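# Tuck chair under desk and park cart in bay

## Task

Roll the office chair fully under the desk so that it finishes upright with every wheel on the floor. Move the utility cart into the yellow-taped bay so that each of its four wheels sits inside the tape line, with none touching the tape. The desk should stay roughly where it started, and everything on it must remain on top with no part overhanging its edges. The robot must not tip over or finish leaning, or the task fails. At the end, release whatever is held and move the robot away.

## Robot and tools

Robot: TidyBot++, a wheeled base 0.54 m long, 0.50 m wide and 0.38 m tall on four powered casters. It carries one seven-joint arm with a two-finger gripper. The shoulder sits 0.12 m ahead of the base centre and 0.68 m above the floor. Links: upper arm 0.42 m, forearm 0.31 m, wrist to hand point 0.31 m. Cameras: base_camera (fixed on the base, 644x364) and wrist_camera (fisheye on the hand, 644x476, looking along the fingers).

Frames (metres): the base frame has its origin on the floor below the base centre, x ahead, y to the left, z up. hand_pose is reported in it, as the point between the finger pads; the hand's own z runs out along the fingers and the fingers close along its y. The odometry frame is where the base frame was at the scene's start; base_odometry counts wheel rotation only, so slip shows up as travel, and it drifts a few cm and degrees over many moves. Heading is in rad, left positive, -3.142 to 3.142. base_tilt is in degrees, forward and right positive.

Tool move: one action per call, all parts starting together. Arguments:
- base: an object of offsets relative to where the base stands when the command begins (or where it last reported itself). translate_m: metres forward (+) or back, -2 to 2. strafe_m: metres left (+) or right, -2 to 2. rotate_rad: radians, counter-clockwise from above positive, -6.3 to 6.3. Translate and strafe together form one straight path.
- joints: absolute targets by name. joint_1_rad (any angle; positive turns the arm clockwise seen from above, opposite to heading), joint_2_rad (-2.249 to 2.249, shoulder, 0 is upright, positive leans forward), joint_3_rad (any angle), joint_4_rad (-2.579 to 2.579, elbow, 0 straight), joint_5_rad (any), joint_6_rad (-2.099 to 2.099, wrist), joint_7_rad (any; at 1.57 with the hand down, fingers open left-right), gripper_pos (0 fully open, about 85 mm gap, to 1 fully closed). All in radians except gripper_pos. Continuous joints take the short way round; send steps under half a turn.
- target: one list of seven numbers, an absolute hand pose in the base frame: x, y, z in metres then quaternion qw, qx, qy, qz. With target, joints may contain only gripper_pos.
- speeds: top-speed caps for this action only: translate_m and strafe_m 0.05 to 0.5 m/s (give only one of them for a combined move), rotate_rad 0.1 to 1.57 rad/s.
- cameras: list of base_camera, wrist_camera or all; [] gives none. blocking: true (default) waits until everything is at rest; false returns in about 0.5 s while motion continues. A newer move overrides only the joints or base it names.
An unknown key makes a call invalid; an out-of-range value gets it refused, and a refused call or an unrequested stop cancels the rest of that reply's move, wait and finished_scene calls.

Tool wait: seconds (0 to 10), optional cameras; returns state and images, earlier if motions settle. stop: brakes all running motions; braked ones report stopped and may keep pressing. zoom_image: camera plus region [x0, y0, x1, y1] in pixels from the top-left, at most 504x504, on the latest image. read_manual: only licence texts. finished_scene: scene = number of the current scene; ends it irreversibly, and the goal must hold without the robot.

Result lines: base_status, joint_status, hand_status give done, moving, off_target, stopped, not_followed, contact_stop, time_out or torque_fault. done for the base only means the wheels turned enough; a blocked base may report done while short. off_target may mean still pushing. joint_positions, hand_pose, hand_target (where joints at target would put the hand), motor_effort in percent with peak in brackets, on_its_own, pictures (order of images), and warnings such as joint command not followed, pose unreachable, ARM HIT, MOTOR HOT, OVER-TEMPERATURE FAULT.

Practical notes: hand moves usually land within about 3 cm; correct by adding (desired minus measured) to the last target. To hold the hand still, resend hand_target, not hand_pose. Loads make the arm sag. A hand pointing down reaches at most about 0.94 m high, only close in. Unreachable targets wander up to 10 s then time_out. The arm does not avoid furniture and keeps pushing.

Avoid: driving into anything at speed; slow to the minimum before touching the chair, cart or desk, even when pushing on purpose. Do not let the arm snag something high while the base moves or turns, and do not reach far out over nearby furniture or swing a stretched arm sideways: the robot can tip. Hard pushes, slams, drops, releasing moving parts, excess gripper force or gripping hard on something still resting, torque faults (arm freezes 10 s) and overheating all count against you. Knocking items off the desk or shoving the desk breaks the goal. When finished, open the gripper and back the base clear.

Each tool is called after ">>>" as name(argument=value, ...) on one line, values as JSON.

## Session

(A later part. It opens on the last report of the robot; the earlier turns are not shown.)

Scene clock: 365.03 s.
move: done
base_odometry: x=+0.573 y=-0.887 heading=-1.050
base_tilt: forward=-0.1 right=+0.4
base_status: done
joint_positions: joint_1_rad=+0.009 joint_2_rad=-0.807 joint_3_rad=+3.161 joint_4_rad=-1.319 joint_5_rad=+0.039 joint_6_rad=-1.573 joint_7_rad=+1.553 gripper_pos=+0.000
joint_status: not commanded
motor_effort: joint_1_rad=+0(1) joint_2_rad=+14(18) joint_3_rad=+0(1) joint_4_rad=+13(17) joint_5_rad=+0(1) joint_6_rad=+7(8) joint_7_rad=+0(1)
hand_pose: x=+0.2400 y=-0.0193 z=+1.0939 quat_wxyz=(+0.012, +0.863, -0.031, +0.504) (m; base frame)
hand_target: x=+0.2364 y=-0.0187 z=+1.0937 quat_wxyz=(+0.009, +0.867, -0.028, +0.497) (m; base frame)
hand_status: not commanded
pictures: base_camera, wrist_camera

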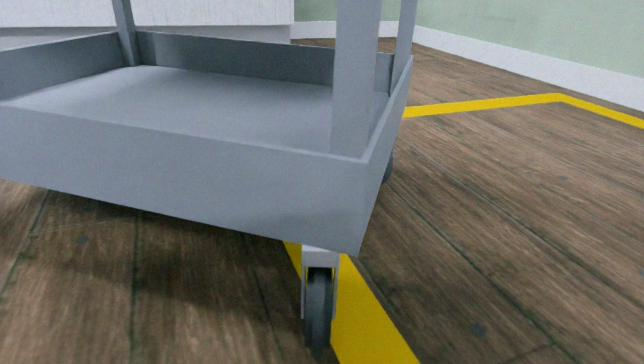

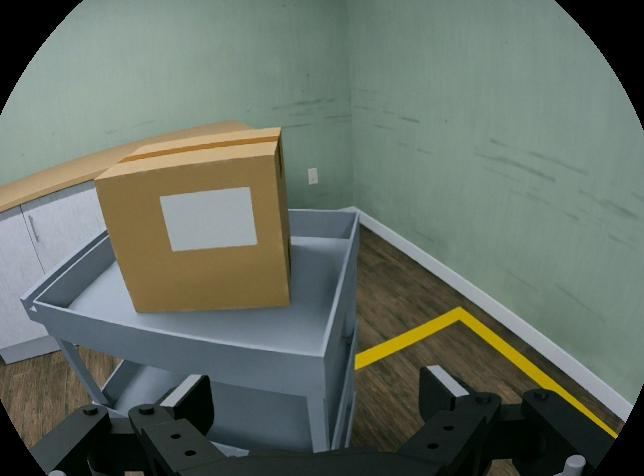

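>>> move(base={"rotate_rad":-0.31}, cameras=[])

>>> move(base={"strafe_m":0.22,"translate_m":0.1}, cameras=[])

>>> move(base={"translate_m":0.1}, speeds={"translate_m":0.06}, cameras=[])

>>> move(base={"translate_m":0.15,"strafe_m":-0.09,"rotate_rad":0.23}, speeds={"translate_m":0.07,"rotate_rad":0.11}, cameras=[])

>>> move(base={"translate_m":-0.3})

Scene clock: 385.60 s.
move: done
base_odometry: x=+0.573 y=-0.887 heading=-1.359
base_tilt: forward=-0.1 right=+0.5
base_status: done
joint_positions: joint_1_rad=+0.009 joint_2_rad=-0.807 joint_3_rad=+3.161 joint_4_rad=-1.319 joint_5_rad=+0.039 joint_6_rad=-1.573 joint_7_rad=+1.553 gripper_pos=+0.000
joint_status: not commanded
motor_effort: joint_1_rad=+0(1) joint_2_rad=+14(15) joint_3_rad=+0(1) joint_4_rad=+13(14) joint_5_rad=+0(0) joint_6_rad=+7(8) joint_7_rad=+1(1)
hand_pose: x=+0.2400 y=-0.0193 z=+1.0939 quat_wxyz=(+0.012, +0.863, -0.031, +0.504) (m; base frame)
hand_target: x=+0.2364 y=-0.0187 z=+1.0937 quat_wxyz=(+0.009, +0.867, -0.028, +0.497) (m; base frame)
hand_status: not commanded
pictures: none
No camera images: "cameras" was empty.

Scene clock: 387.37 s.
move: done
base_odometry: x=+0.809 y=-0.939 heading=-1.360
base_tilt: forward=-0.1 right=+0.4
base_status: done
joint_positions: joint_1_rad=+0.009 joint_2_rad=-0.805 joint_3_rad=+3.161 joint_4_rad=-1.319 joint_5_rad=+0.039 joint_6_rad=-1.573 joint_7_rad=+1.553 gripper_pos=+0.000
joint_status: not commanded
motor_effort: joint_1_rad=+0(2) joint_2_rad=+14(16) joint_3_rad=+0(2) joint_4_rad=+13(14) joint_5_rad=+0(1) joint_6_rad=+8(8) joint_7_rad=+0(1)
hand_pose: x=+0.2405 y=-0.0190 z=+1.0938 quat_wxyz=(+0.012, +0.864, -0.030, +0.503) (m; base frame)
hand_target: x=+0.2364 y=-0.0187 z=+1.0937 quat_wxyz=(+0.009, +0.867, -0.028, +0.497) (m; base frame)
hand_status: not commanded
pictures: none
No camera images: "cameras" was empty.

Scene clock: 389.50 s.
move: done
base_odometry: x=+0.830 y=-1.037 heading=-1.360
base_tilt: forward=+0.0 right=+0.5
base_status: done
joint_positions: joint_1_rad=+0.009 joint_2_rad=-0.802 joint_3_rad=+3.161 joint_4_rad=-1.319 joint_5_rad=+0.039 joint_6_rad=-1.573 joint_7_rad=+1.553 gripper_pos=+0.000
joint_status: not commanded
motor_effort: joint_1_rad=+0(1) joint_2_rad=+13(18) joint_3_rad=+0(1) joint_4_rad=+12(14) joint_5_rad=+0(1) joint_6_rad=+8(8) joint_7_rad=+0(1)
hand_pose: x=+0.2417 y=-0.0190 z=+1.0935 quat_wxyz=(+0.012, +0.864, -0.030, +0.502) (m; base frame)
hand_target: x=+0.2364 y=-0.0187 z=+1.0937 quat_wxyz=(+0.009, +0.867, -0.028, +0.497) (m; base frame)
hand_status: not commanded
pictures: none
No camera images: "cameras" was empty.

Scene clock: 392.47 s.
move: done
base_odometry: x=+0.773 y=-1.202 heading=-1.129
base_tilt: forward=-0.1 right=+0.5
base_status: done
joint_positions: joint_1_rad=+0.009 joint_2_rad=-0.802 joint_3_rad=+3.161 joint_4_rad=-1.319 joint_5_rad=+0.039 joint_6_rad=-1.573 joint_7_rad=+1.553 gripper_pos=+0.000
joint_status: not commanded
motor_effort: joint_1_rad=+1(1) joint_2_rad=+14(17) joint_3_rad=+0(1) joint_4_rad=+13(14) joint_5_rad=+0(1) joint_6_rad=+7(8) joint_7_rad=+0(1)
hand_pose: x=+0.2420 y=-0.0191 z=+1.0934 quat_wxyz=(+0.012, +0.864, -0.030, +0.502) (m; base frame)
hand_target: x=+0.2364 y=-0.0187 z=+1.0937 quat_wxyz=(+0.009, +0.867, -0.028, +0.497) (m; base frame)
hand_status: not commanded
pictures: none
No camera images: "cameras" was empty.

Scene clock: 394.30 s.
move: done
base_odometry: x=+0.645 y=-0.931 heading=-1.129
base_tilt: forward=-0.2 right=+0.4
base_status: done
joint_positions: joint_1_rad=+0.009 joint_2_rad=-0.807 joint_3_rad=+3.161 joint_4_rad=-1.318 joint_5_rad=+0.039 joint_6_rad=-1.573 joint_7_rad=+1.553 gripper_pos=+0.000
joint_status: not commanded
motor_effort: joint_1_rad=+0(1) joint_2_rad=+14(18) joint_3_rad=+1(1) joint_4_rad=+12(14) joint_5_rad=+0(1) joint_6_rad=+8(8) joint_7_rad=+1(1)
hand_pose: x=+0.2397 y=-0.0191 z=+1.0942 quat_wxyz=(+0.012, +0.863, -0.030, +0.504) (m; base frame)
hand_target: x=+0.2364 y=-0.0187 z=+1.0937 quat_wxyz=(+0.009, +0.867, -0.028, +0.497) (m; base frame)
hand_status: not commanded
pictures: base_camera, wrist_camera

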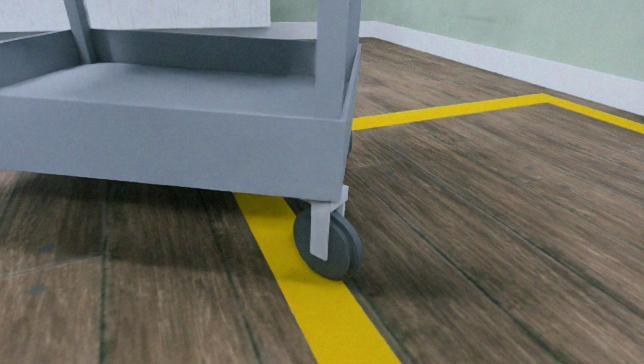

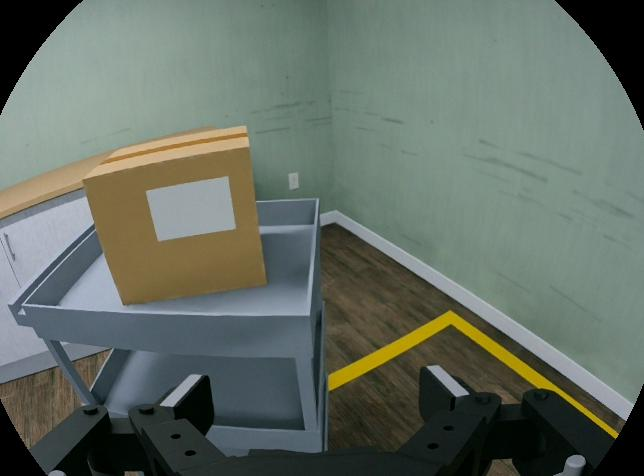

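>>> move(base={"translate_m":0.06,"strafe_m":1.12}, cameras=[])

>>> move(base={"translate_m":0.93}, cameras=[])

>>> move(base={"rotate_rad":-1.78})

Scene clock: 418.73 s.
move: done
base_odometry: x=+1.683 y=-0.506 heading=-1.129
base_tilt: forward=-0.2 right=+0.4
base_status: done
joint_positions: joint_1_rad=+0.009 joint_2_rad=-0.807 joint_3_rad=+3.162 joint_4_rad=-1.318 joint_5_rad=+0.039 joint_6_rad=-1.573 joint_7_rad=+1.553 gripper_pos=+0.000
joint_status: not commanded
motor_effort: joint_1_rad=+0(2) joint_2_rad=+14(16) joint_3_rad=+0(2) joint_4_rad=+13(14) joint_5_rad=+0(1) joint_6_rad=+7(8) joint_7_rad=+1(1)
hand_pose: x=+0.2397 y=-0.0194 z=+1.0942 quat_wxyz=(+0.012, +0.863, -0.031, +0.504) (m; base frame)
hand_target: x=+0.2364 y=-0.0187 z=+1.0937 quat_wxyz=(+0.009, +0.867, -0.028, +0.497) (m; base frame)
hand_status: not commanded
pictures: none
No camera images: "cameras" was empty.

Scene clock: 424.17 s.
move: time_out
base_odometry: x=+2.080 y=-1.344 heading=-1.133
base_tilt: forward=-0.2 right=+0.4
base_status: translate_m time_out (by the wheels' count: +0.927 of +0.930)
joint_positions: joint_1_rad=+0.008 joint_2_rad=-0.798 joint_3_rad=+3.163 joint_4_rad=-1.318 joint_5_rad=+0.039 joint_6_rad=-1.574 joint_7_rad=+1.553 gripper_pos=+0.000
joint_status: not commanded
motor_effort: joint_1_rad=+0(5) joint_2_rad=+14(19) joint_3_rad=+0(7) joint_4_rad=+13(18) joint_5_rad=+0(3) joint_6_rad=+8(8) joint_7_rad=+1(1)
hand_pose: x=+0.2431 y=-0.0197 z=+1.0929 quat_wxyz=(+0.012, +0.865, -0.031, +0.500) (m; base frame)
hand_target: x=+0.2364 y=-0.0187 z=+1.0937 quat_wxyz=(+0.009, +0.867, -0.028, +0.497) (m; base frame)
hand_status: not commanded
pictures: none
No camera images: "cameras" was empty.

not run: a stop that you did not command came earlier in this reply.

Something hit.

>>> wait(seconds=0)

Scene clock: 425.90 s.
base_odometry: x=+2.080 y=-1.344 heading=-1.133
base_tilt: forward=-0.1 right=+0.4
base_status: translate_m time_out (by the wheels' count: +0.927 of +0.930)
joint_positions: joint_1_rad=+0.008 joint_2_rad=-0.798 joint_3_rad=+3.163 joint_4_rad=-1.318 joint_5_rad=+0.039 joint_6_rad=-1.574 joint_7_rad=+1.553 gripper_pos=+0.000
joint_status: not commanded
motor_effort: joint_1_rad=+0(5) joint_2_rad=+14(19) joint_3_rad=+0(7) joint_4_rad=+13(18) joint_5_rad=+0(3) joint_6_rad=+7(8) joint_7_rad=+1(1)
hand_pose: x=+0.2431 y=-0.0197 z=+1.0929 quat_wxyz=(+0.012, +0.865, -0.031, +0.500) (m; base frame)
hand_target: x=+0.2364 y=-0.0187 z=+1.0937 quat_wxyz=(+0.009, +0.867, -0.028, +0.497) (m; base frame)
hand_status: not commanded
pictures: base_camera, wrist_camera

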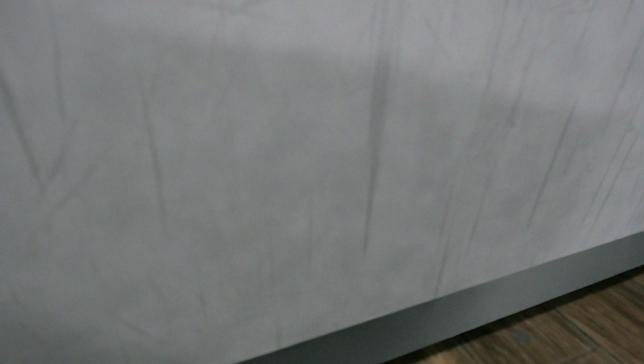

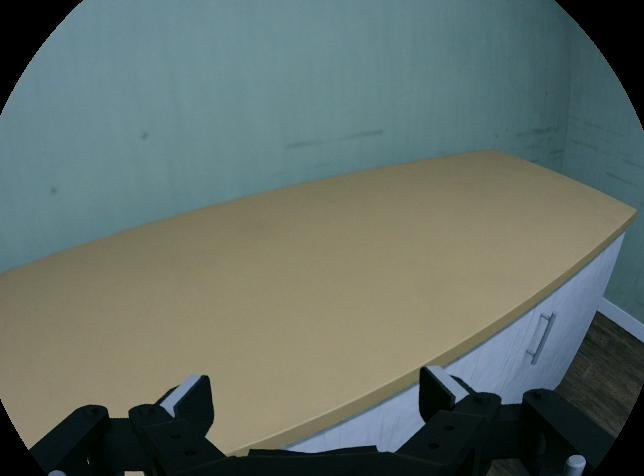

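>>> move(base={"translate_m":-0.15}, cameras=[])

>>> move(base={"rotate_rad":-1.75})

Scene clock: 433.30 s.
move: done
base_odometry: x=+2.016 y=-1.208 heading=-1.132
base_tilt: forward=-0.1 right=+0.4
base_status: done
joint_positions: joint_1_rad=+0.008 joint_2_rad=-0.807 joint_3_rad=+3.163 joint_4_rad=-1.318 joint_5_rad=+0.039 joint_6_rad=-1.574 joint_7_rad=+1.553 gripper_pos=+0.000
joint_status: not commanded
motor_effort: joint_1_rad=+0(1) joint_2_rad=+15(18) joint_3_rad=+0(1) joint_4_rad=+13(14) joint_5_rad=+1(1) joint_6_rad=+7(8) joint_7_rad=+1(1)
hand_pose: x=+0.2395 y=-0.0197 z=+1.0941 quat_wxyz=(+0.011, +0.863, -0.031, +0.504) (m; base frame)
hand_target: x=+0.2364 y=-0.0187 z=+1.0937 quat_wxyz=(+0.009, +0.867, -0.028, +0.497) (m; base frame)
hand_status: not commanded
pictures: none
No camera images: "cameras" was empty.

Scene clock: 435.70 s.
move: done
base_odometry: x=+2.016 y=-1.208 heading=-2.881
base_tilt: forward=-0.1 right=+0.4
base_status: done
joint_positions: joint_1_rad=+0.008 joint_2_rad=-0.807 joint_3_rad=+3.163 joint_4_rad=-1.318 joint_5_rad=+0.039 joint_6_rad=-1.574 joint_7_rad=+1.553 gripper_pos=+0.000
joint_status: not commanded
motor_effort: joint_1_rad=+0(1) joint_2_rad=+14(15) joint_3_rad=+0(1) joint_4_rad=+12(14) joint_5_rad=+0(1) joint_6_rad=+8(8) joint_7_rad=+1(1)
hand_pose: x=+0.2395 y=-0.0197 z=+1.0941 quat_wxyz=(+0.011, +0.863, -0.031, +0.504) (m; base frame)
hand_target: x=+0.2364 y=-0.0187 z=+1.0937 quat_wxyz=(+0.009, +0.867, -0.028, +0.497) (m; base frame)
hand_status: not commanded
pictures: base_camera, wrist_camera

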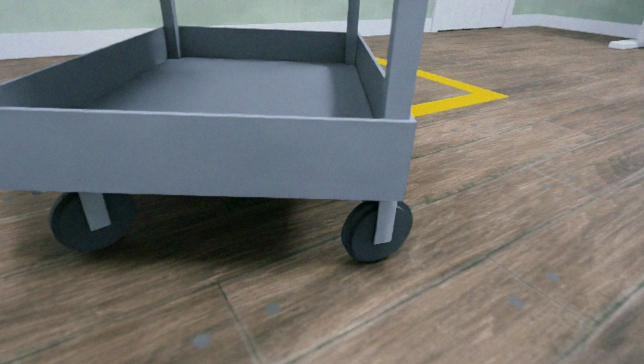

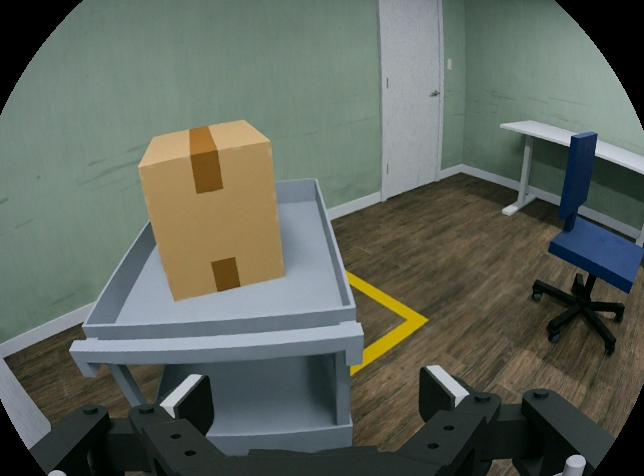

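>>> move(base={"translate_m":0.22,"strafe_m":0.13}, cameras=[])

>>> move(base={"translate_m":0.4}, speeds={"translate_m":0.06})

Scene clock: 451.83 s.
move: done
base_odometry: x=+1.837 y=-1.390 heading=-2.882
base_tilt: forward=-0.1 right=+0.4
base_status: done
joint_positions: joint_1_rad=+0.008 joint_2_rad=-0.794 joint_3_rad=+3.162 joint_4_rad=-1.318 joint_5_rad=+0.039 joint_6_rad=-1.574 joint_7_rad=+1.553 gripper_pos=+0.000
joint_status: not commanded
motor_effort: joint_1_rad=+0(1) joint_2_rad=+14(19) joint_3_rad=+0(2) joint_4_rad=+13(14) joint_5_rad=+1(1) joint_6_rad=+8(8) joint_7_rad=+0(1)
hand_pose: x=+0.2449 y=-0.0195 z=+1.0925 quat_wxyz=(+0.012, +0.866, -0.031, +0.498) (m; base frame)
hand_target: x=+0.2364 y=-0.0187 z=+1.0937 quat_wxyz=(+0.009, +0.867, -0.028, +0.497) (m; base frame)
hand_status: not commanded
pictures: none
No camera images: "cameras" was empty.

Scene clock: 458.97 s.
move: done
base_odometry: x=+1.451 y=-1.493 heading=-2.882
base_tilt: forward=-0.1 right=+0.4
base_status: done
joint_positions: joint_1_rad=+0.008 joint_2_rad=-0.796 joint_3_rad=+3.162 joint_4_rad=-1.318 joint_5_rad=+0.039 joint_6_rad=-1.574 joint_7_rad=+1.553 gripper_pos=+0.000
joint_status: not commanded
motor_effort: joint_1_rad=+0(1) joint_2_rad=+14(18) joint_3_rad=+0(1) joint_4_rad=+13(14) joint_5_rad=+0(1) joint_6_rad=+7(8) joint_7_rad=+1(1)
hand_pose: x=+0.2439 y=-0.0195 z=+1.0928 quat_wxyz=(+0.012, +0.866, -0.031, +0.499) (m; base frame)
hand_target: x=+0.2364 y=-0.0187 z=+1.0937 quat_wxyz=(+0.009, +0.867, -0.028, +0.497) (m; base frame)
hand_status: not commanded
pictures: base_camera, wrist_camera

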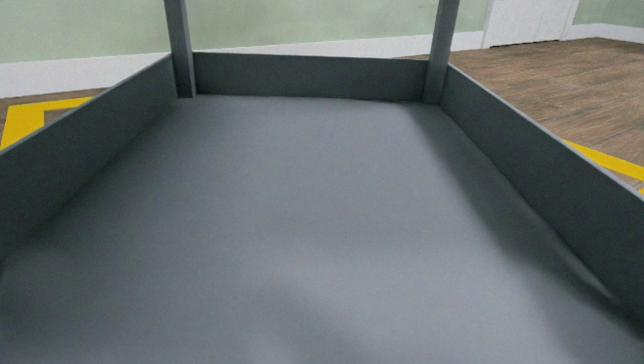

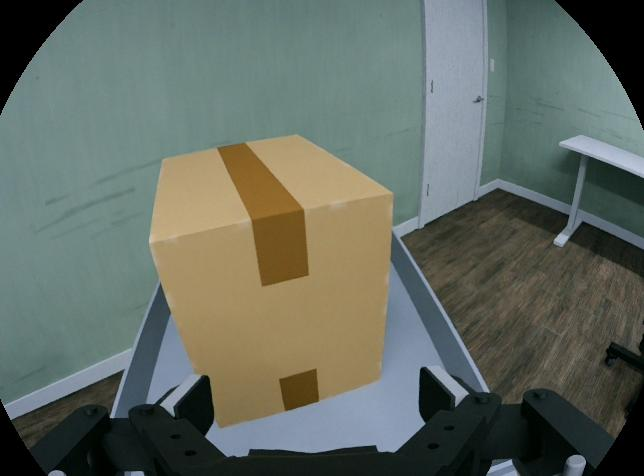

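>>> move(base={"translate_m":0.36}, speeds={"translate_m":0.08}, cameras=[])

>>> move(base={"translate_m":-0.45})

Scene clock: 479.93 s.
move: done
base_odometry: x=+1.104 y=-1.586 heading=-2.882
base_tilt: forward=-0.1 right=+0.5
base_status: done
joint_positions: joint_1_rad=+0.008 joint_2_rad=-0.799 joint_3_rad=+3.162 joint_4_rad=-1.318 joint_5_rad=+0.039 joint_6_rad=-1.574 joint_7_rad=+1.553 gripper_pos=+0.000
joint_status: not commanded
motor_effort: joint_1_rad=+0(1) joint_2_rad=+13(18) joint_3_rad=+1(1) joint_4_rad=+13(14) joint_5_rad=+0(1) joint_6_rad=+7(8) joint_7_rad=+1(1)
hand_pose: x=+0.2428 y=-0.0195 z=+1.0932 quat_wxyz=(+0.012, +0.865, -0.031, +0.501) (m; base frame)
hand_target: x=+0.2364 y=-0.0187 z=+1.0937 quat_wxyz=(+0.009, +0.867, -0.028, +0.497) (m; base frame)
hand_status: not commanded
pictures: none
No camera images: "cameras" was empty.

Scene clock: 482.27 s.
move: done
base_odometry: x=+1.539 y=-1.470 heading=-2.882
base_tilt: forward=-0.1 right=+0.5
base_status: done
joint_positions: joint_1_rad=+0.008 joint_2_rad=-0.806 joint_3_rad=+3.162 joint_4_rad=-1.318 joint_5_rad=+0.039 joint_6_rad=-1.574 joint_7_rad=+1.553 gripper_pos=+0.000
joint_status: not commanded
motor_effort: joint_1_rad=+0(2) joint_2_rad=+13(17) joint_3_rad=+0(2) joint_4_rad=+13(15) joint_5_rad=+0(1) joint_6_rad=+8(8) joint_7_rad=+1(1)
hand_pose: x=+0.2398 y=-0.0195 z=+1.0941 quat_wxyz=(+0.011, +0.863, -0.031, +0.504) (m; base frame)
hand_target: x=+0.2364 y=-0.0187 z=+1.0937 quat_wxyz=(+0.009, +0.867, -0.028, +0.497) (m; base frame)
hand_status: not commanded
pictures: base_camera, wrist_camera

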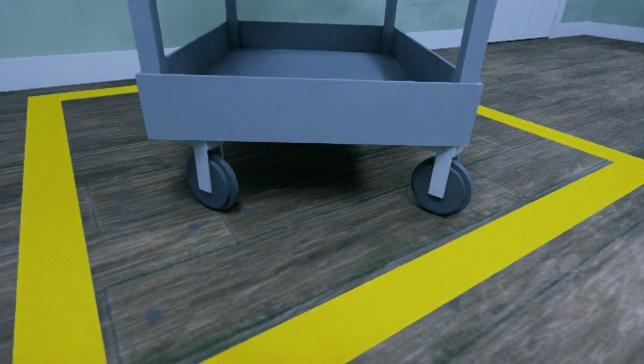

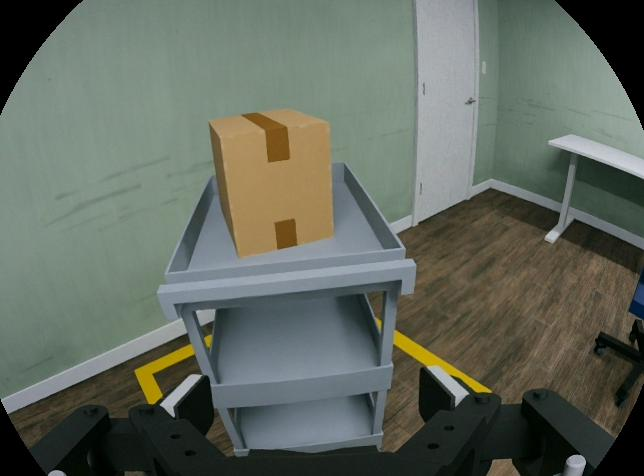

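>>> move(base={"rotate_rad":-1.05})

Scene clock: 513.43 s.
move: done
base_odometry: x=+1.539 y=-1.470 heading=+2.352
base_tilt: forward=-0.1 right=+0.4
base_status: done
joint_positions: joint_1_rad=+0.008 joint_2_rad=-0.806 joint_3_rad=+3.162 joint_4_rad=-1.318 joint_5_rad=+0.039 joint_6_rad=-1.574 joint_7_rad=+1.553 gripper_pos=+0.000
joint_status: not commanded
motor_effort: joint_1_rad=+0(1) joint_2_rad=+14(15) joint_3_rad=+0(2) joint_4_rad=+13(14) joint_5_rad=+0(1) joint_6_rad=+7(8) joint_7_rad=+0(1)
hand_pose: x=+0.2398 y=-0.0195 z=+1.0941 quat_wxyz=(+0.011, +0.863, -0.031, +0.504) (m; base frame)
hand_target: x=+0.2364 y=-0.0187 z=+1.0937 quat_wxyz=(+0.009, +0.867, -0.028, +0.497) (m; base frame)
hand_status: not commanded
pictures: base_camera, wrist_camera

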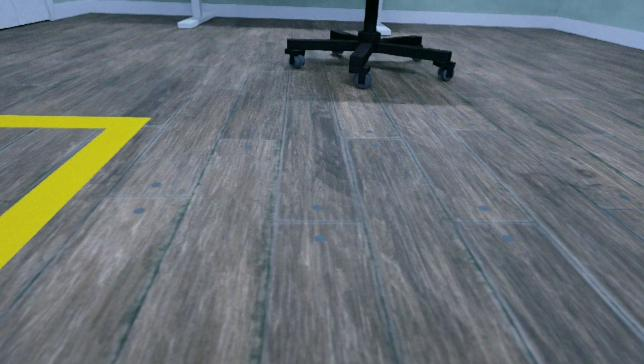

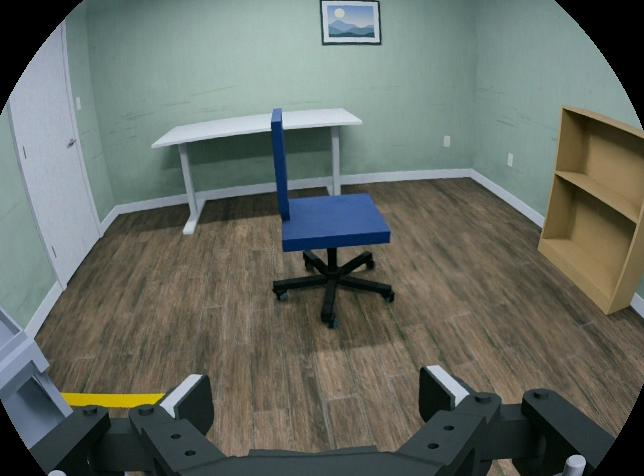

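>>> move(base={"translate_m":0.5,"strafe_m":0.18}, joints={"joint_2_rad":0.3,"joint_4_rad":-2.4,"joint_6_rad":1.13})

Scene clock: 553.77 s.
move: done
base_odometry: x=+1.059 y=-1.242 heading=+2.351
base_tilt: forward=-0.1 right=+0.5
base_status: done
joint_positions: joint_1_rad=+0.008 joint_2_rad=+0.291 joint_3_rad=+3.162 joint_4_rad=-2.381 joint_5_rad=+0.039 joint_6_rad=+1.080 joint_7_rad=+1.553 gripper_pos=+0.000
joint_status: all done
motor_effort: joint_1_rad=+0(1) joint_2_rad=-23(26) joint_3_rad=+0(1) joint_4_rad=+13(23) joint_5_rad=+0(1) joint_6_rad=+8(10) joint_7_rad=+0(1)
hand_pose: x=+0.6933 y=-0.0032 z=+0.7976 quat_wxyz=(+0.000, +0.715, +0.004, +0.699) (m; base frame)
hand_target: x=+0.6892 y=+0.0013 z=+0.7996 quat_wxyz=(-0.003, +0.707, +0.007, +0.707) (m; base frame)
hand_status: not commanded
pictures: base_camera, wrist_camera

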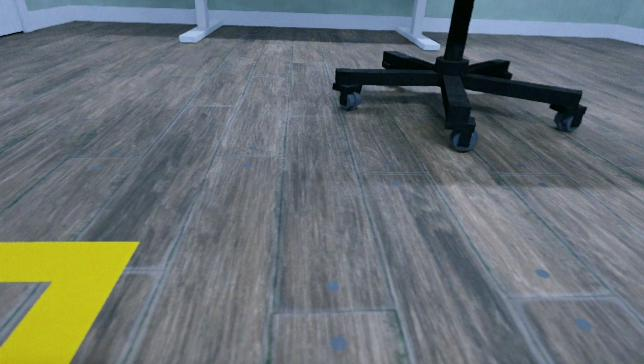

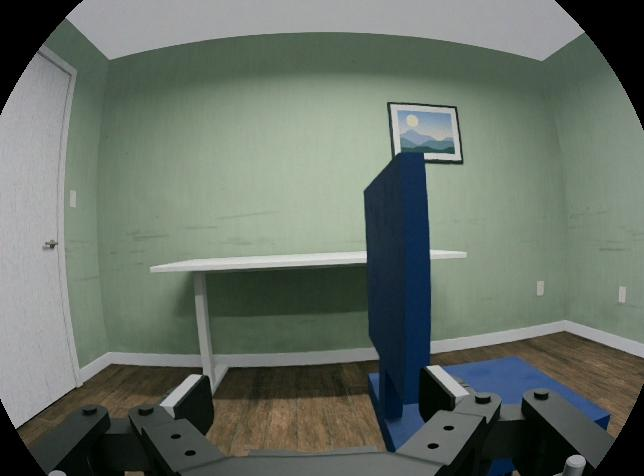

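>>> move(base={"translate_m":0.3,"strafe_m":-0.16})

Scene clock: 569.37 s.
move: done
base_odometry: x=+0.961 y=-0.916 heading=+2.352
base_tilt: forward=-0.1 right=+0.4
base_status: done
joint_positions: joint_1_rad=+0.008 joint_2_rad=+0.296 joint_3_rad=+3.162 joint_4_rad=-2.384 joint_5_rad=+0.039 joint_6_rad=+1.086 joint_7_rad=+1.553 gripper_pos=+0.000
joint_status: not commanded
motor_effort: joint_1_rad=+1(1) joint_2_rad=-23(26) joint_3_rad=-1(1) joint_4_rad=+13(14) joint_5_rad=+0(1) joint_6_rad=+9(9) joint_7_rad=+1(1)
hand_pose: x=+0.6931 y=-0.0032 z=+0.7952 quat_wxyz=(+0.000, +0.716, +0.004, +0.698) (m; base frame)
hand_target: x=+0.6892 y=+0.0013 z=+0.7996 quat_wxyz=(-0.003, +0.707, +0.007, +0.707) (m; base frame)
hand_status: not commanded
pictures: base_camera, wrist_camera

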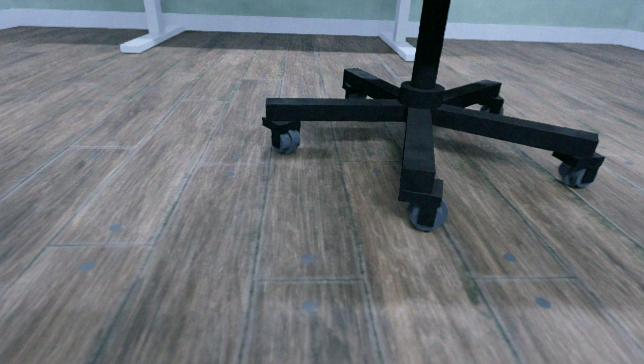

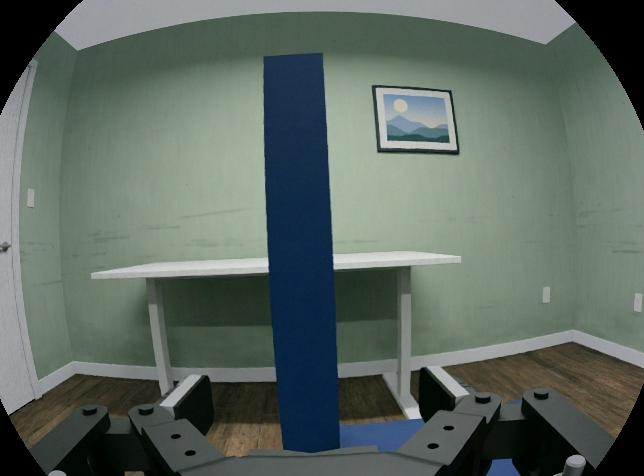

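>>> move(base={"translate_m":0.13,"strafe_m":0.012}, speeds={"translate_m":0.06}, cameras=["wrist_camera"])

>>> move(joints={"gripper_pos":0.7})

Scene clock: 579.97 s.
move: done
base_odometry: x=+0.861 y=-0.832 heading=+2.352
base_tilt: forward=+0.0 right=+0.4
base_status: done
joint_positions: joint_1_rad=+0.008 joint_2_rad=+0.297 joint_3_rad=+3.162 joint_4_rad=-2.385 joint_5_rad=+0.039 joint_6_rad=+1.086 joint_7_rad=+1.553 gripper_pos=+0.000
joint_status: not commanded
motor_effort: joint_1_rad=+0(2) joint_2_rad=-23(26) joint_3_rad=-1(1) joint_4_rad=+13(14) joint_5_rad=+0(1) joint_6_rad=+9(9) joint_7_rad=+1(1)
hand_pose: x=+0.6929 y=-0.0032 z=+0.7944 quat_wxyz=(+0.000, +0.716, +0.004, +0.698) (m; base frame)
hand_target: x=+0.6892 y=+0.0013 z=+0.7996 quat_wxyz=(-0.003, +0.707, +0.007, +0.707) (m; base frame)
hand_status: not commanded
pictures: wrist_camera

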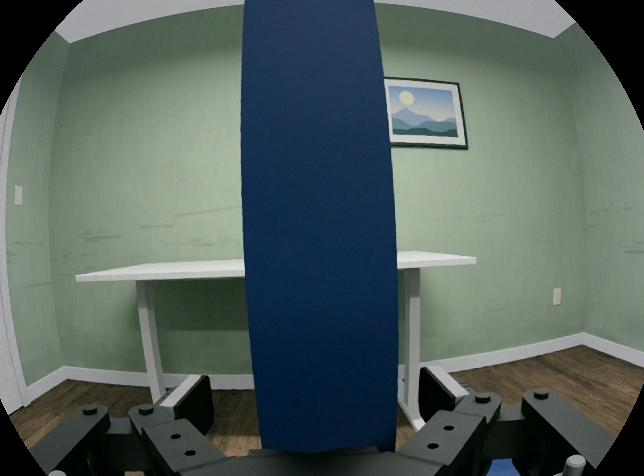

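Scene clock: 580.90 s.
move: off_target
base_odometry: x=+0.861 y=-0.832 heading=+2.351
base_tilt: forward=-0.1 right=+0.4
base_status: not commanded
joint_positions: joint_1_rad=+0.008 joint_2_rad=+0.297 joint_3_rad=+3.167 joint_4_rad=-2.385 joint_5_rad=+0.038 joint_6_rad=+1.086 joint_7_rad=+1.553 gripper_pos=+0.561
joint_status: gripper_pos off_target (ended at +0.561, target +0.700)
motor_effort: joint_1_rad=+0(5) joint_2_rad=-22(24) joint_3_rad=-1(5) joint_4_rad=+12(15) joint_5_rad=+0(4) joint_6_rad=+9(9) joint_7_rad=+0(1)
hand_pose: x=+0.6929 y=-0.0059 z=+0.7944 quat_wxyz=(+0.002, +0.716, +0.003, +0.698) (m; base frame)
hand_target: x=+0.6892 y=+0.0013 z=+0.7996 quat_wxyz=(-0.003, +0.707, +0.007, +0.707) (m; base frame)
hand_status: not commanded
pictures: base_camera, wrist_camera

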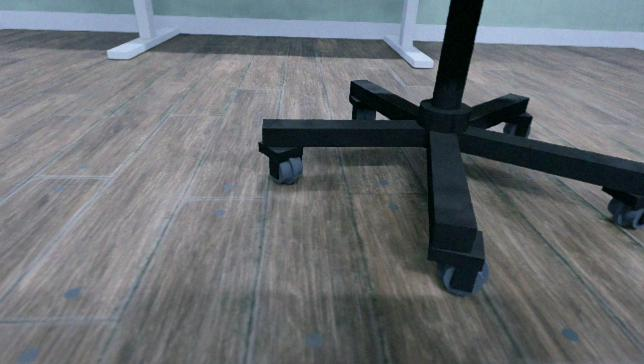

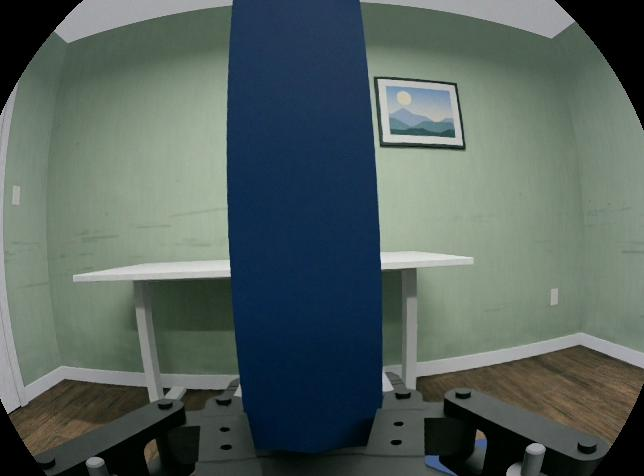

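>>> move(base={"translate_m":-0.03,"strafe_m":-0.273,"rotate_rad":0.29}, speeds={"translate_m":0.12,"rotate_rad":0.13}, cameras=[])

>>> move(base={"translate_m":-0.03,"strafe_m":-0.273,"rotate_rad":0.29}, speeds={"translate_m":0.12,"rotate_rad":0.13})

Scene clock: 606.37 s.
move: done
base_odometry: x=+1.076 y=-0.661 heading=+2.642
base_tilt: forward=-0.1 right=+0.5
base_status: done
joint_positions: joint_1_rad=+0.004 joint_2_rad=+0.295 joint_3_rad=+3.161 joint_4_rad=-2.394 joint_5_rad=+0.040 joint_6_rad=+1.096 joint_7_rad=+1.553 gripper_pos=+0.563
joint_status: not commanded
motor_effort: joint_1_rad=+1(5) joint_2_rad=-24(26) joint_3_rad=+0(5) joint_4_rad=+8(18) joint_5_rad=-3(6) joint_6_rad=+9(9) joint_7_rad=-1(2)
hand_pose: x=+0.6902 y=-0.0005 z=+0.7943 quat_wxyz=(-0.002, +0.715, +0.006, +0.699) (m; base frame)
hand_target: x=+0.6892 y=+0.0013 z=+0.7996 quat_wxyz=(-0.003, +0.707, +0.007, +0.707) (m; base frame)
hand_status: not commanded
pictures: none
No camera images: "cameras" was empty.

Scene clock: 609.20 s.
move: done
base_odometry: x=+1.233 y=-0.436 heading=+2.933
base_tilt: forward=+0.0 right=+0.5
base_status: done
joint_positions: joint_1_rad=-0.001 joint_2_rad=+0.303 joint_3_rad=+3.155 joint_4_rad=-2.387 joint_5_rad=+0.044 joint_6_rad=+1.100 joint_7_rad=+1.553 gripper_pos=+0.564
joint_status: not commanded
motor_effort: joint_1_rad=+3(7) joint_2_rad=-27(27) joint_3_rad=+2(5) joint_4_rad=+6(18) joint_5_rad=-6(8) joint_6_rad=+10(10) joint_7_rad=-1(2)
hand_pose: x=+0.6929 y=+0.0076 z=+0.7945 quat_wxyz=(-0.008, +0.714, +0.012, +0.700) (m; base frame)
hand_target: x=+0.6892 y=+0.0013 z=+0.7996 quat_wxyz=(-0.003, +0.707, +0.007, +0.707) (m; base frame)
hand_status: not commanded
pictures: base_camera, wrist_camera

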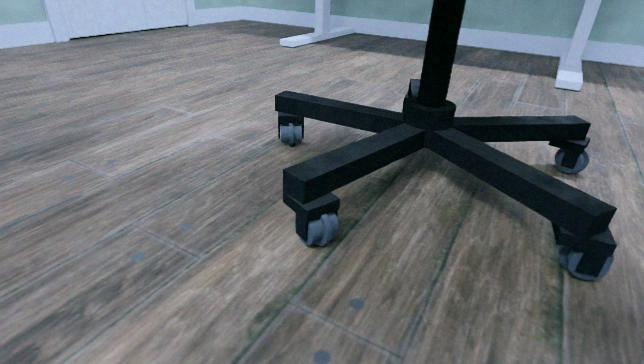

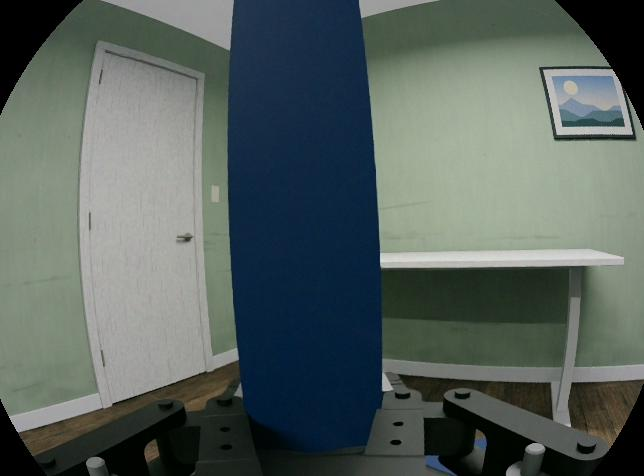

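>>> move(base={"translate_m":-0.03,"strafe_m":-0.273,"rotate_rad":0.29}, speeds={"translate_m":0.12,"rotate_rad":0.13}, cameras=[])

>>> move(base={"translate_m":-0.03,"strafe_m":-0.273,"rotate_rad":0.29}, speeds={"translate_m":0.12,"rotate_rad":0.13}, cameras=[])

>>> move(base={"translate_m":-0.03,"strafe_m":-0.273,"rotate_rad":0.29}, speeds={"translate_m":0.12,"rotate_rad":0.13})

Scene clock: 619.70 s.
move: done
base_odometry: x=+1.319 y=-0.175 heading=-3.059
base_tilt: forward=-0.1 right=+0.5
base_status: done
joint_positions: joint_1_rad=-0.005 joint_2_rad=+0.311 joint_3_rad=+3.150 joint_4_rad=-2.377 joint_5_rad=+0.051 joint_6_rad=+1.101 joint_7_rad=+1.553 gripper_pos=+0.565
joint_status: not commanded
motor_effort: joint_1_rad=+4(6) joint_2_rad=-28(30) joint_3_rad=+3(4) joint_4_rad=+5(16) joint_5_rad=-7(9) joint_6_rad=+11(11) joint_7_rad=+0(1)
hand_pose: x=+0.6966 y=+0.0138 z=+0.7946 quat_wxyz=(-0.012, +0.713, +0.017, +0.701) (m; base frame)
hand_target: x=+0.6892 y=+0.0013 z=+0.7996 quat_wxyz=(-0.003, +0.707, +0.007, +0.707) (m; base frame)
hand_status: not commanded
pictures: none
No camera images: "cameras" was empty.

Scene clock: 622.57 s.
move: done
base_odometry: x=+1.326 y=+0.100 heading=-2.768
base_tilt: forward=-0.1 right=+0.5
base_status: done
joint_positions: joint_1_rad=-0.009 joint_2_rad=+0.312 joint_3_rad=+3.147 joint_4_rad=-2.375 joint_5_rad=+0.055 joint_6_rad=+1.101 joint_7_rad=+1.553 gripper_pos=+0.566
joint_status: not commanded
motor_effort: joint_1_rad=+4(6) joint_2_rad=-28(29) joint_3_rad=+3(5) joint_4_rad=+7(14) joint_5_rad=-6(8) joint_6_rad=+10(11) joint_7_rad=+1(2)
hand_pose: x=+0.6970 y=+0.0192 z=+0.7946 quat_wxyz=(-0.016, +0.713, +0.022, +0.701) (m; base frame)
hand_target: x=+0.6892 y=+0.0013 z=+0.7996 quat_wxyz=(-0.003, +0.707, +0.007, +0.707) (m; base frame)
hand_status: not commanded
pictures: none
No camera images: "cameras" was empty.

Scene clock: 625.40 s.
move: done
base_odometry: x=+1.255 y=+0.365 heading=-2.477
base_tilt: forward=-0.1 right=+0.5
base_status: done
joint_positions: joint_1_rad=-0.012 joint_2_rad=+0.310 joint_3_rad=+3.143 joint_4_rad=-2.378 joint_5_rad=+0.059 joint_6_rad=+1.101 joint_7_rad=+1.553 gripper_pos=+0.566
joint_status: not commanded
motor_effort: joint_1_rad=+5(7) joint_2_rad=-27(29) joint_3_rad=+4(6) joint_4_rad=+7(14) joint_5_rad=-6(8) joint_6_rad=+10(11) joint_7_rad=+2(3)
hand_pose: x=+0.6955 y=+0.0243 z=+0.7945 quat_wxyz=(-0.019, +0.713, +0.026, +0.701) (m; base frame)
hand_target: x=+0.6892 y=+0.0013 z=+0.7996 quat_wxyz=(-0.003, +0.707, +0.007, +0.707) (m; base frame)
hand_status: not commanded
pictures: base_camera, wrist_camera

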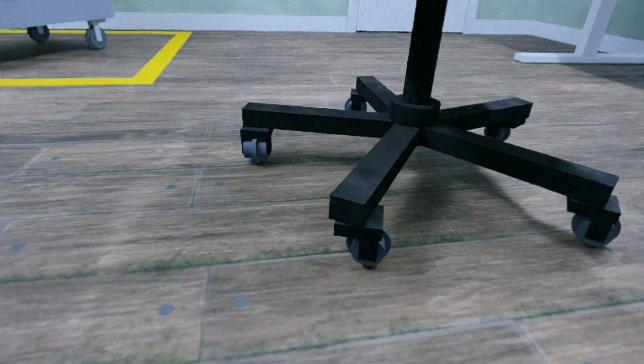

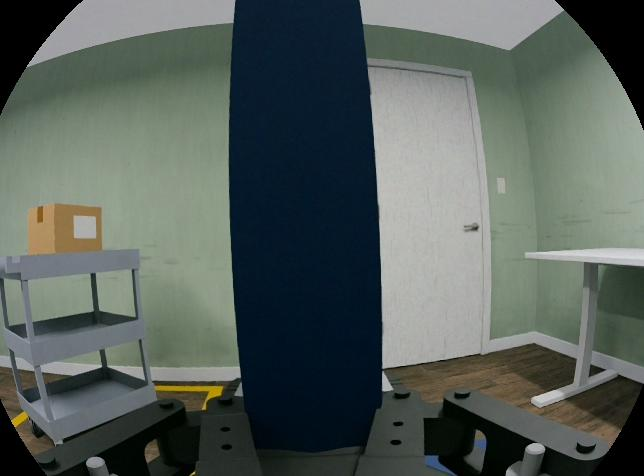

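>>> move(base={"translate_m":0.34}, speeds={"translate_m":0.15}, cameras=[])

>>> move(base={"strafe_m":-0.4}, speeds={"strafe_m":0.12})

Scene clock: 645.23 s.
move: done
base_odometry: x=+0.987 y=+0.156 heading=-2.477
base_tilt: forward=+0.0 right=+0.4
base_status: done
joint_positions: joint_1_rad=+0.026 joint_2_rad=+0.277 joint_3_rad=+3.206 joint_4_rad=-2.433 joint_5_rad=+0.016 joint_6_rad=+1.119 joint_7_rad=+1.553 gripper_pos=+0.568
joint_status: not commanded
motor_effort: joint_1_rad=-8(10) joint_2_rad=-21(28) joint_3_rad=-8(10) joint_4_rad=+17(25) joint_5_rad=+10(12) joint_6_rad=+10(11) joint_7_rad=-1(4)
hand_pose: x=+0.6760 y=-0.0411 z=+0.7945 quat_wxyz=(+0.028, +0.714, -0.024, +0.699) (m; base frame)
hand_target: x=+0.6892 y=+0.0013 z=+0.7996 quat_wxyz=(-0.003, +0.707, +0.007, +0.707) (m; base frame)
hand_status: not commanded
pictures: none
No camera images: "cameras" was empty.

Scene clock: 649.13 s.
move: done
base_odometry: x=+0.740 y=+0.470 heading=-2.477
base_tilt: forward=-0.1 right=+0.4
base_status: done
joint_positions: joint_1_rad=-0.126 joint_2_rad=+0.286 joint_3_rad=+3.017 joint_4_rad=-2.427 joint_5_rad=+0.164 joint_6_rad=+1.120 joint_7_rad=+1.555 gripper_pos=+0.569
joint_status: not commanded
motor_effort: joint_1_rad=+24(30) joint_2_rad=-22(24) joint_3_rad=+22(26) joint_4_rad=+12(23) joint_5_rad=-23(28) joint_6_rad=+6(11) joint_7_rad=+6(6)
hand_pose: x=+0.6473 y=+0.1769 z=+0.7945 quat_wxyz=(-0.131, +0.699, +0.146, +0.688) (m; base frame)
hand_target: x=+0.6892 y=+0.0013 z=+0.7996 quat_wxyz=(-0.003, +0.707, +0.007, +0.707) (m; base frame)
hand_status: not commanded
pictures: base_camera, wrist_camera

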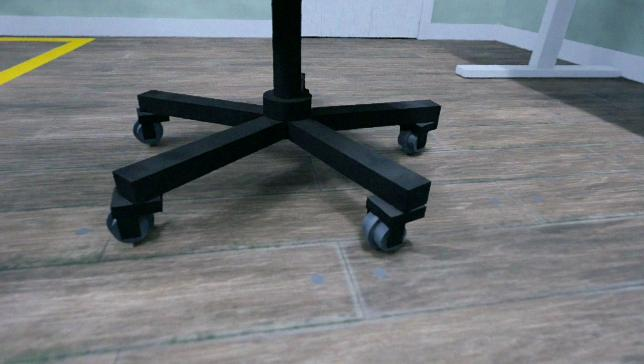

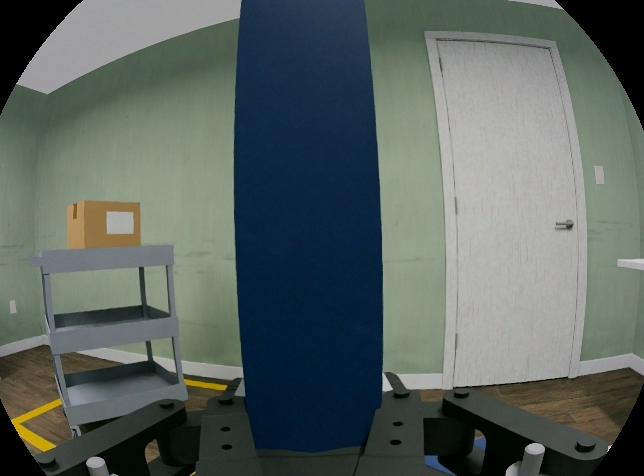

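>>> move(base={"strafe_m":0.15}, speeds={"strafe_m":0.12})

Scene clock: 664.50 s.
move: done
base_odometry: x=+0.833 y=+0.352 heading=-2.477
base_tilt: forward=+0.0 right=+0.4
base_status: done
joint_positions: joint_1_rad=-0.052 joint_2_rad=+0.299 joint_3_rad=+3.112 joint_4_rad=-2.407 joint_5_rad=+0.107 joint_6_rad=+1.121 joint_7_rad=+1.555 gripper_pos=+0.570
joint_status: not commanded
motor_effort: joint_1_rad=+8(24) joint_2_rad=-25(26) joint_3_rad=+7(21) joint_4_rad=+11(15) joint_5_rad=-7(23) joint_6_rad=+9(10) joint_7_rad=+5(8)
hand_pose: x=+0.6808 y=+0.0755 z=+0.7946 quat_wxyz=(-0.054, +0.709, +0.070, +0.700) (m; base frame)
hand_target: x=+0.6892 y=+0.0013 z=+0.7996 quat_wxyz=(-0.003, +0.707, +0.007, +0.707) (m; base frame)
hand_status: not commanded
pictures: base_camera, wrist_camera

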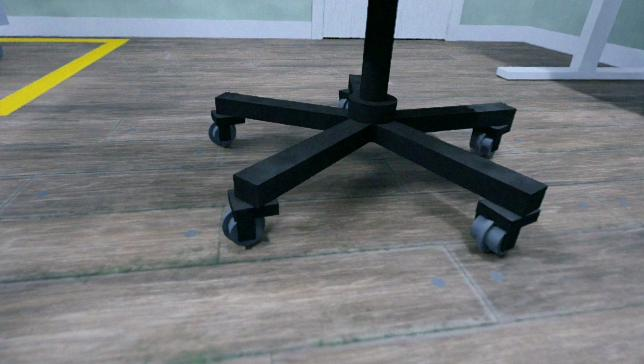

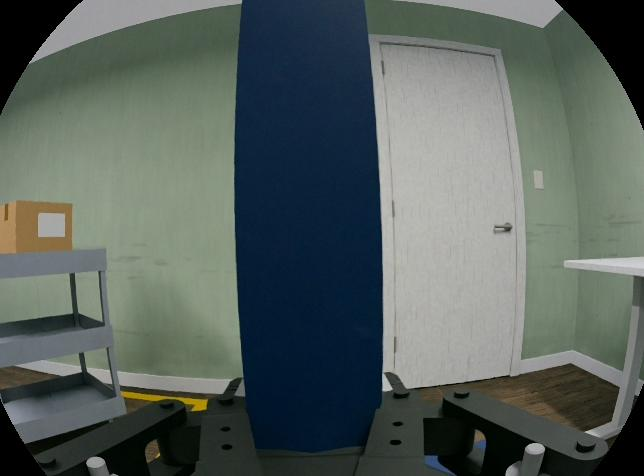

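>>> move(base={"strafe_m":0.07}, cameras=[])

>>> move(joints={"gripper_pos":0}, cameras=[])

>>> move(base={"translate_m":-0.25})

>>> move(base={"strafe_m":0.85}, cameras=[])

>>> move(base={"rotate_rad":-1.57,"translate_m":1.18})

Scene clock: 677.37 s.
move: done
base_odometry: x=+0.876 y=+0.296 heading=-2.477
base_tilt: forward=-0.1 right=+0.5
base_status: done
joint_positions: joint_1_rad=-0.018 joint_2_rad=+0.315 joint_3_rad=+3.154 joint_4_rad=-2.385 joint_5_rad=+0.077 joint_6_rad=+1.121 joint_7_rad=+1.555 gripper_pos=+0.570
joint_status: not commanded
motor_effort: joint_1_rad=+1(8) joint_2_rad=-27(30) joint_3_rad=+0(8) joint_4_rad=+9(13) joint_5_rad=-1(7) joint_6_rad=+11(12) joint_7_rad=+3(7)
hand_pose: x=+0.6942 y=+0.0271 z=+0.7948 quat_wxyz=(-0.019, +0.710, +0.035, +0.704) (m; base frame)
hand_target: x=+0.6892 y=+0.0013 z=+0.7996 quat_wxyz=(-0.003, +0.707, +0.007, +0.707) (m; base frame)
hand_status: not commanded
pictures: none
No camera images: "cameras" was empty.

Scene clock: 678.30 s.
move: done
base_odometry: x=+0.876 y=+0.296 heading=-2.477
base_tilt: forward=-0.1 right=+0.5
base_status: not commanded
joint_positions: joint_1_rad=-0.018 joint_2_rad=+0.309 joint_3_rad=+3.154 joint_4_rad=-2.390 joint_5_rad=+0.077 joint_6_rad=+1.121 joint_7_rad=+1.555 gripper_pos=+0.000
joint_status: all done
motor_effort: joint_1_rad=+0(1) joint_2_rad=-24(28) joint_3_rad=-1(1) joint_4_rad=+13(13) joint_5_rad=+0(2) joint_6_rad=+8(11) joint_7_rad=+1(3)
hand_pose: x=+0.6919 y=+0.0269 z=+0.7958 quat_wxyz=(-0.019, +0.709, +0.034, +0.704) (m; base frame)
hand_target: x=+0.6892 y=+0.0013 z=+0.7996 quat_wxyz=(-0.003, +0.707, +0.007, +0.707) (m; base frame)
hand_status: not commanded
pictures: none
No camera images: "cameras" was empty.

Scene clock: 679.90 s.
move: done
base_odometry: x=+1.073 y=+0.451 heading=-2.478
base_tilt: forward=-0.1 right=+0.4
base_status: done
joint_positions: joint_1_rad=-0.018 joint_2_rad=+0.302 joint_3_rad=+3.154 joint_4_rad=-2.394 joint_5_rad=+0.077 joint_6_rad=+1.121 joint_7_rad=+1.555 gripper_pos=+0.000
joint_status: not commanded
motor_effort: joint_1_rad=+0(1) joint_2_rad=-25(27) joint_3_rad=+0(1) joint_4_rad=+13(14) joint_5_rad=+0(1) joint_6_rad=+8(9) joint_7_rad=+1(1)
hand_pose: x=+0.6902 y=+0.0269 z=+0.7986 quat_wxyz=(-0.019, +0.708, +0.034, +0.705) (m; base frame)
hand_target: x=+0.6892 y=+0.0013 z=+0.7996 quat_wxyz=(-0.003, +0.707, +0.007, +0.707) (m; base frame)
hand_status: not commanded
pictures: base_camera, wrist_camera

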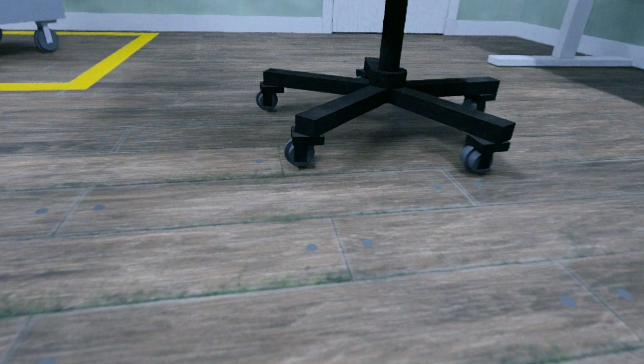

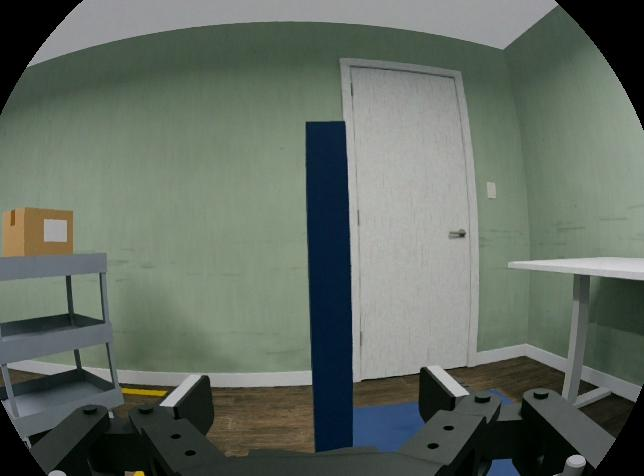

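Scene clock: 682.60 s.
move: done
base_odometry: x=+1.597 y=-0.219 heading=-2.477
base_tilt: forward=-0.1 right=+0.4
base_status: done
joint_positions: joint_1_rad=-0.012 joint_2_rad=+0.302 joint_3_rad=+3.158 joint_4_rad=-2.394 joint_5_rad=+0.076 joint_6_rad=+1.121 joint_7_rad=+1.555 gripper_pos=+0.000
joint_status: not commanded
motor_effort: joint_1_rad=+0(3) joint_2_rad=-24(25) joint_3_rad=-1(3) joint_4_rad=+12(13) joint_5_rad=+0(1) joint_6_rad=+9(10) joint_7_rad=+1(1)
hand_pose: x=+0.6905 y=+0.0210 z=+0.7986 quat_wxyz=(-0.015, +0.708, +0.031, +0.705) (m; base frame)
hand_target: x=+0.6892 y=+0.0013 z=+0.7996 quat_wxyz=(-0.003, +0.707, +0.007, +0.707) (m; base frame)
hand_status: not commanded
pictures: none
No camera images: "cameras" was empty.

Scene clock: 686.40 s.
move: done
base_odometry: x=+0.668 y=-0.946 heading=+2.235
base_tilt: forward=-0.1 right=+0.5
base_status: done
joint_positions: joint_1_rad=-0.009 joint_2_rad=+0.301 joint_3_rad=+3.159 joint_4_rad=-2.394 joint_5_rad=+0.075 joint_6_rad=+1.121 joint_7_rad=+1.555 gripper_pos=+0.000
joint_status: not commanded
motor_effort: joint_1_rad=+0(4) joint_2_rad=-24(25) joint_3_rad=-1(3) joint_4_rad=+12(14) joint_5_rad=+0(1) joint_6_rad=+9(9) joint_7_rad=+0(1)
hand_pose: x=+0.6905 y=+0.0190 z=+0.7990 quat_wxyz=(-0.014, +0.708, +0.029, +0.706) (m; base frame)
hand_target: x=+0.6892 y=+0.0013 z=+0.7996 quat_wxyz=(-0.003, +0.707, +0.007, +0.707) (m; base frame)
hand_status: not commanded
pictures: base_camera, wrist_camera

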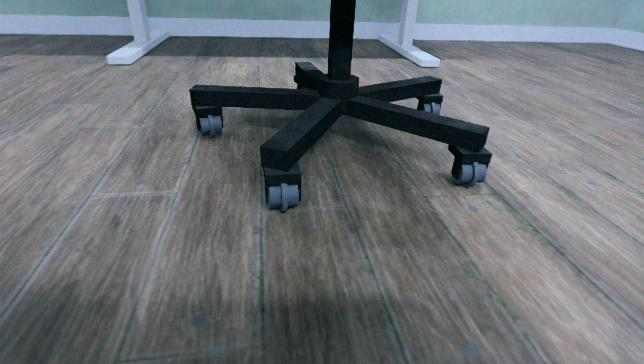

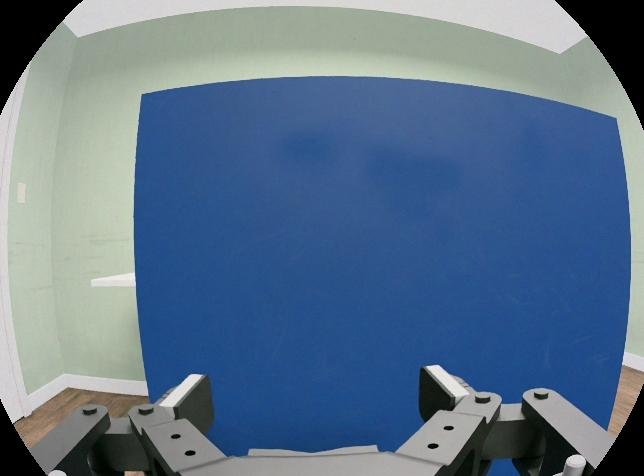

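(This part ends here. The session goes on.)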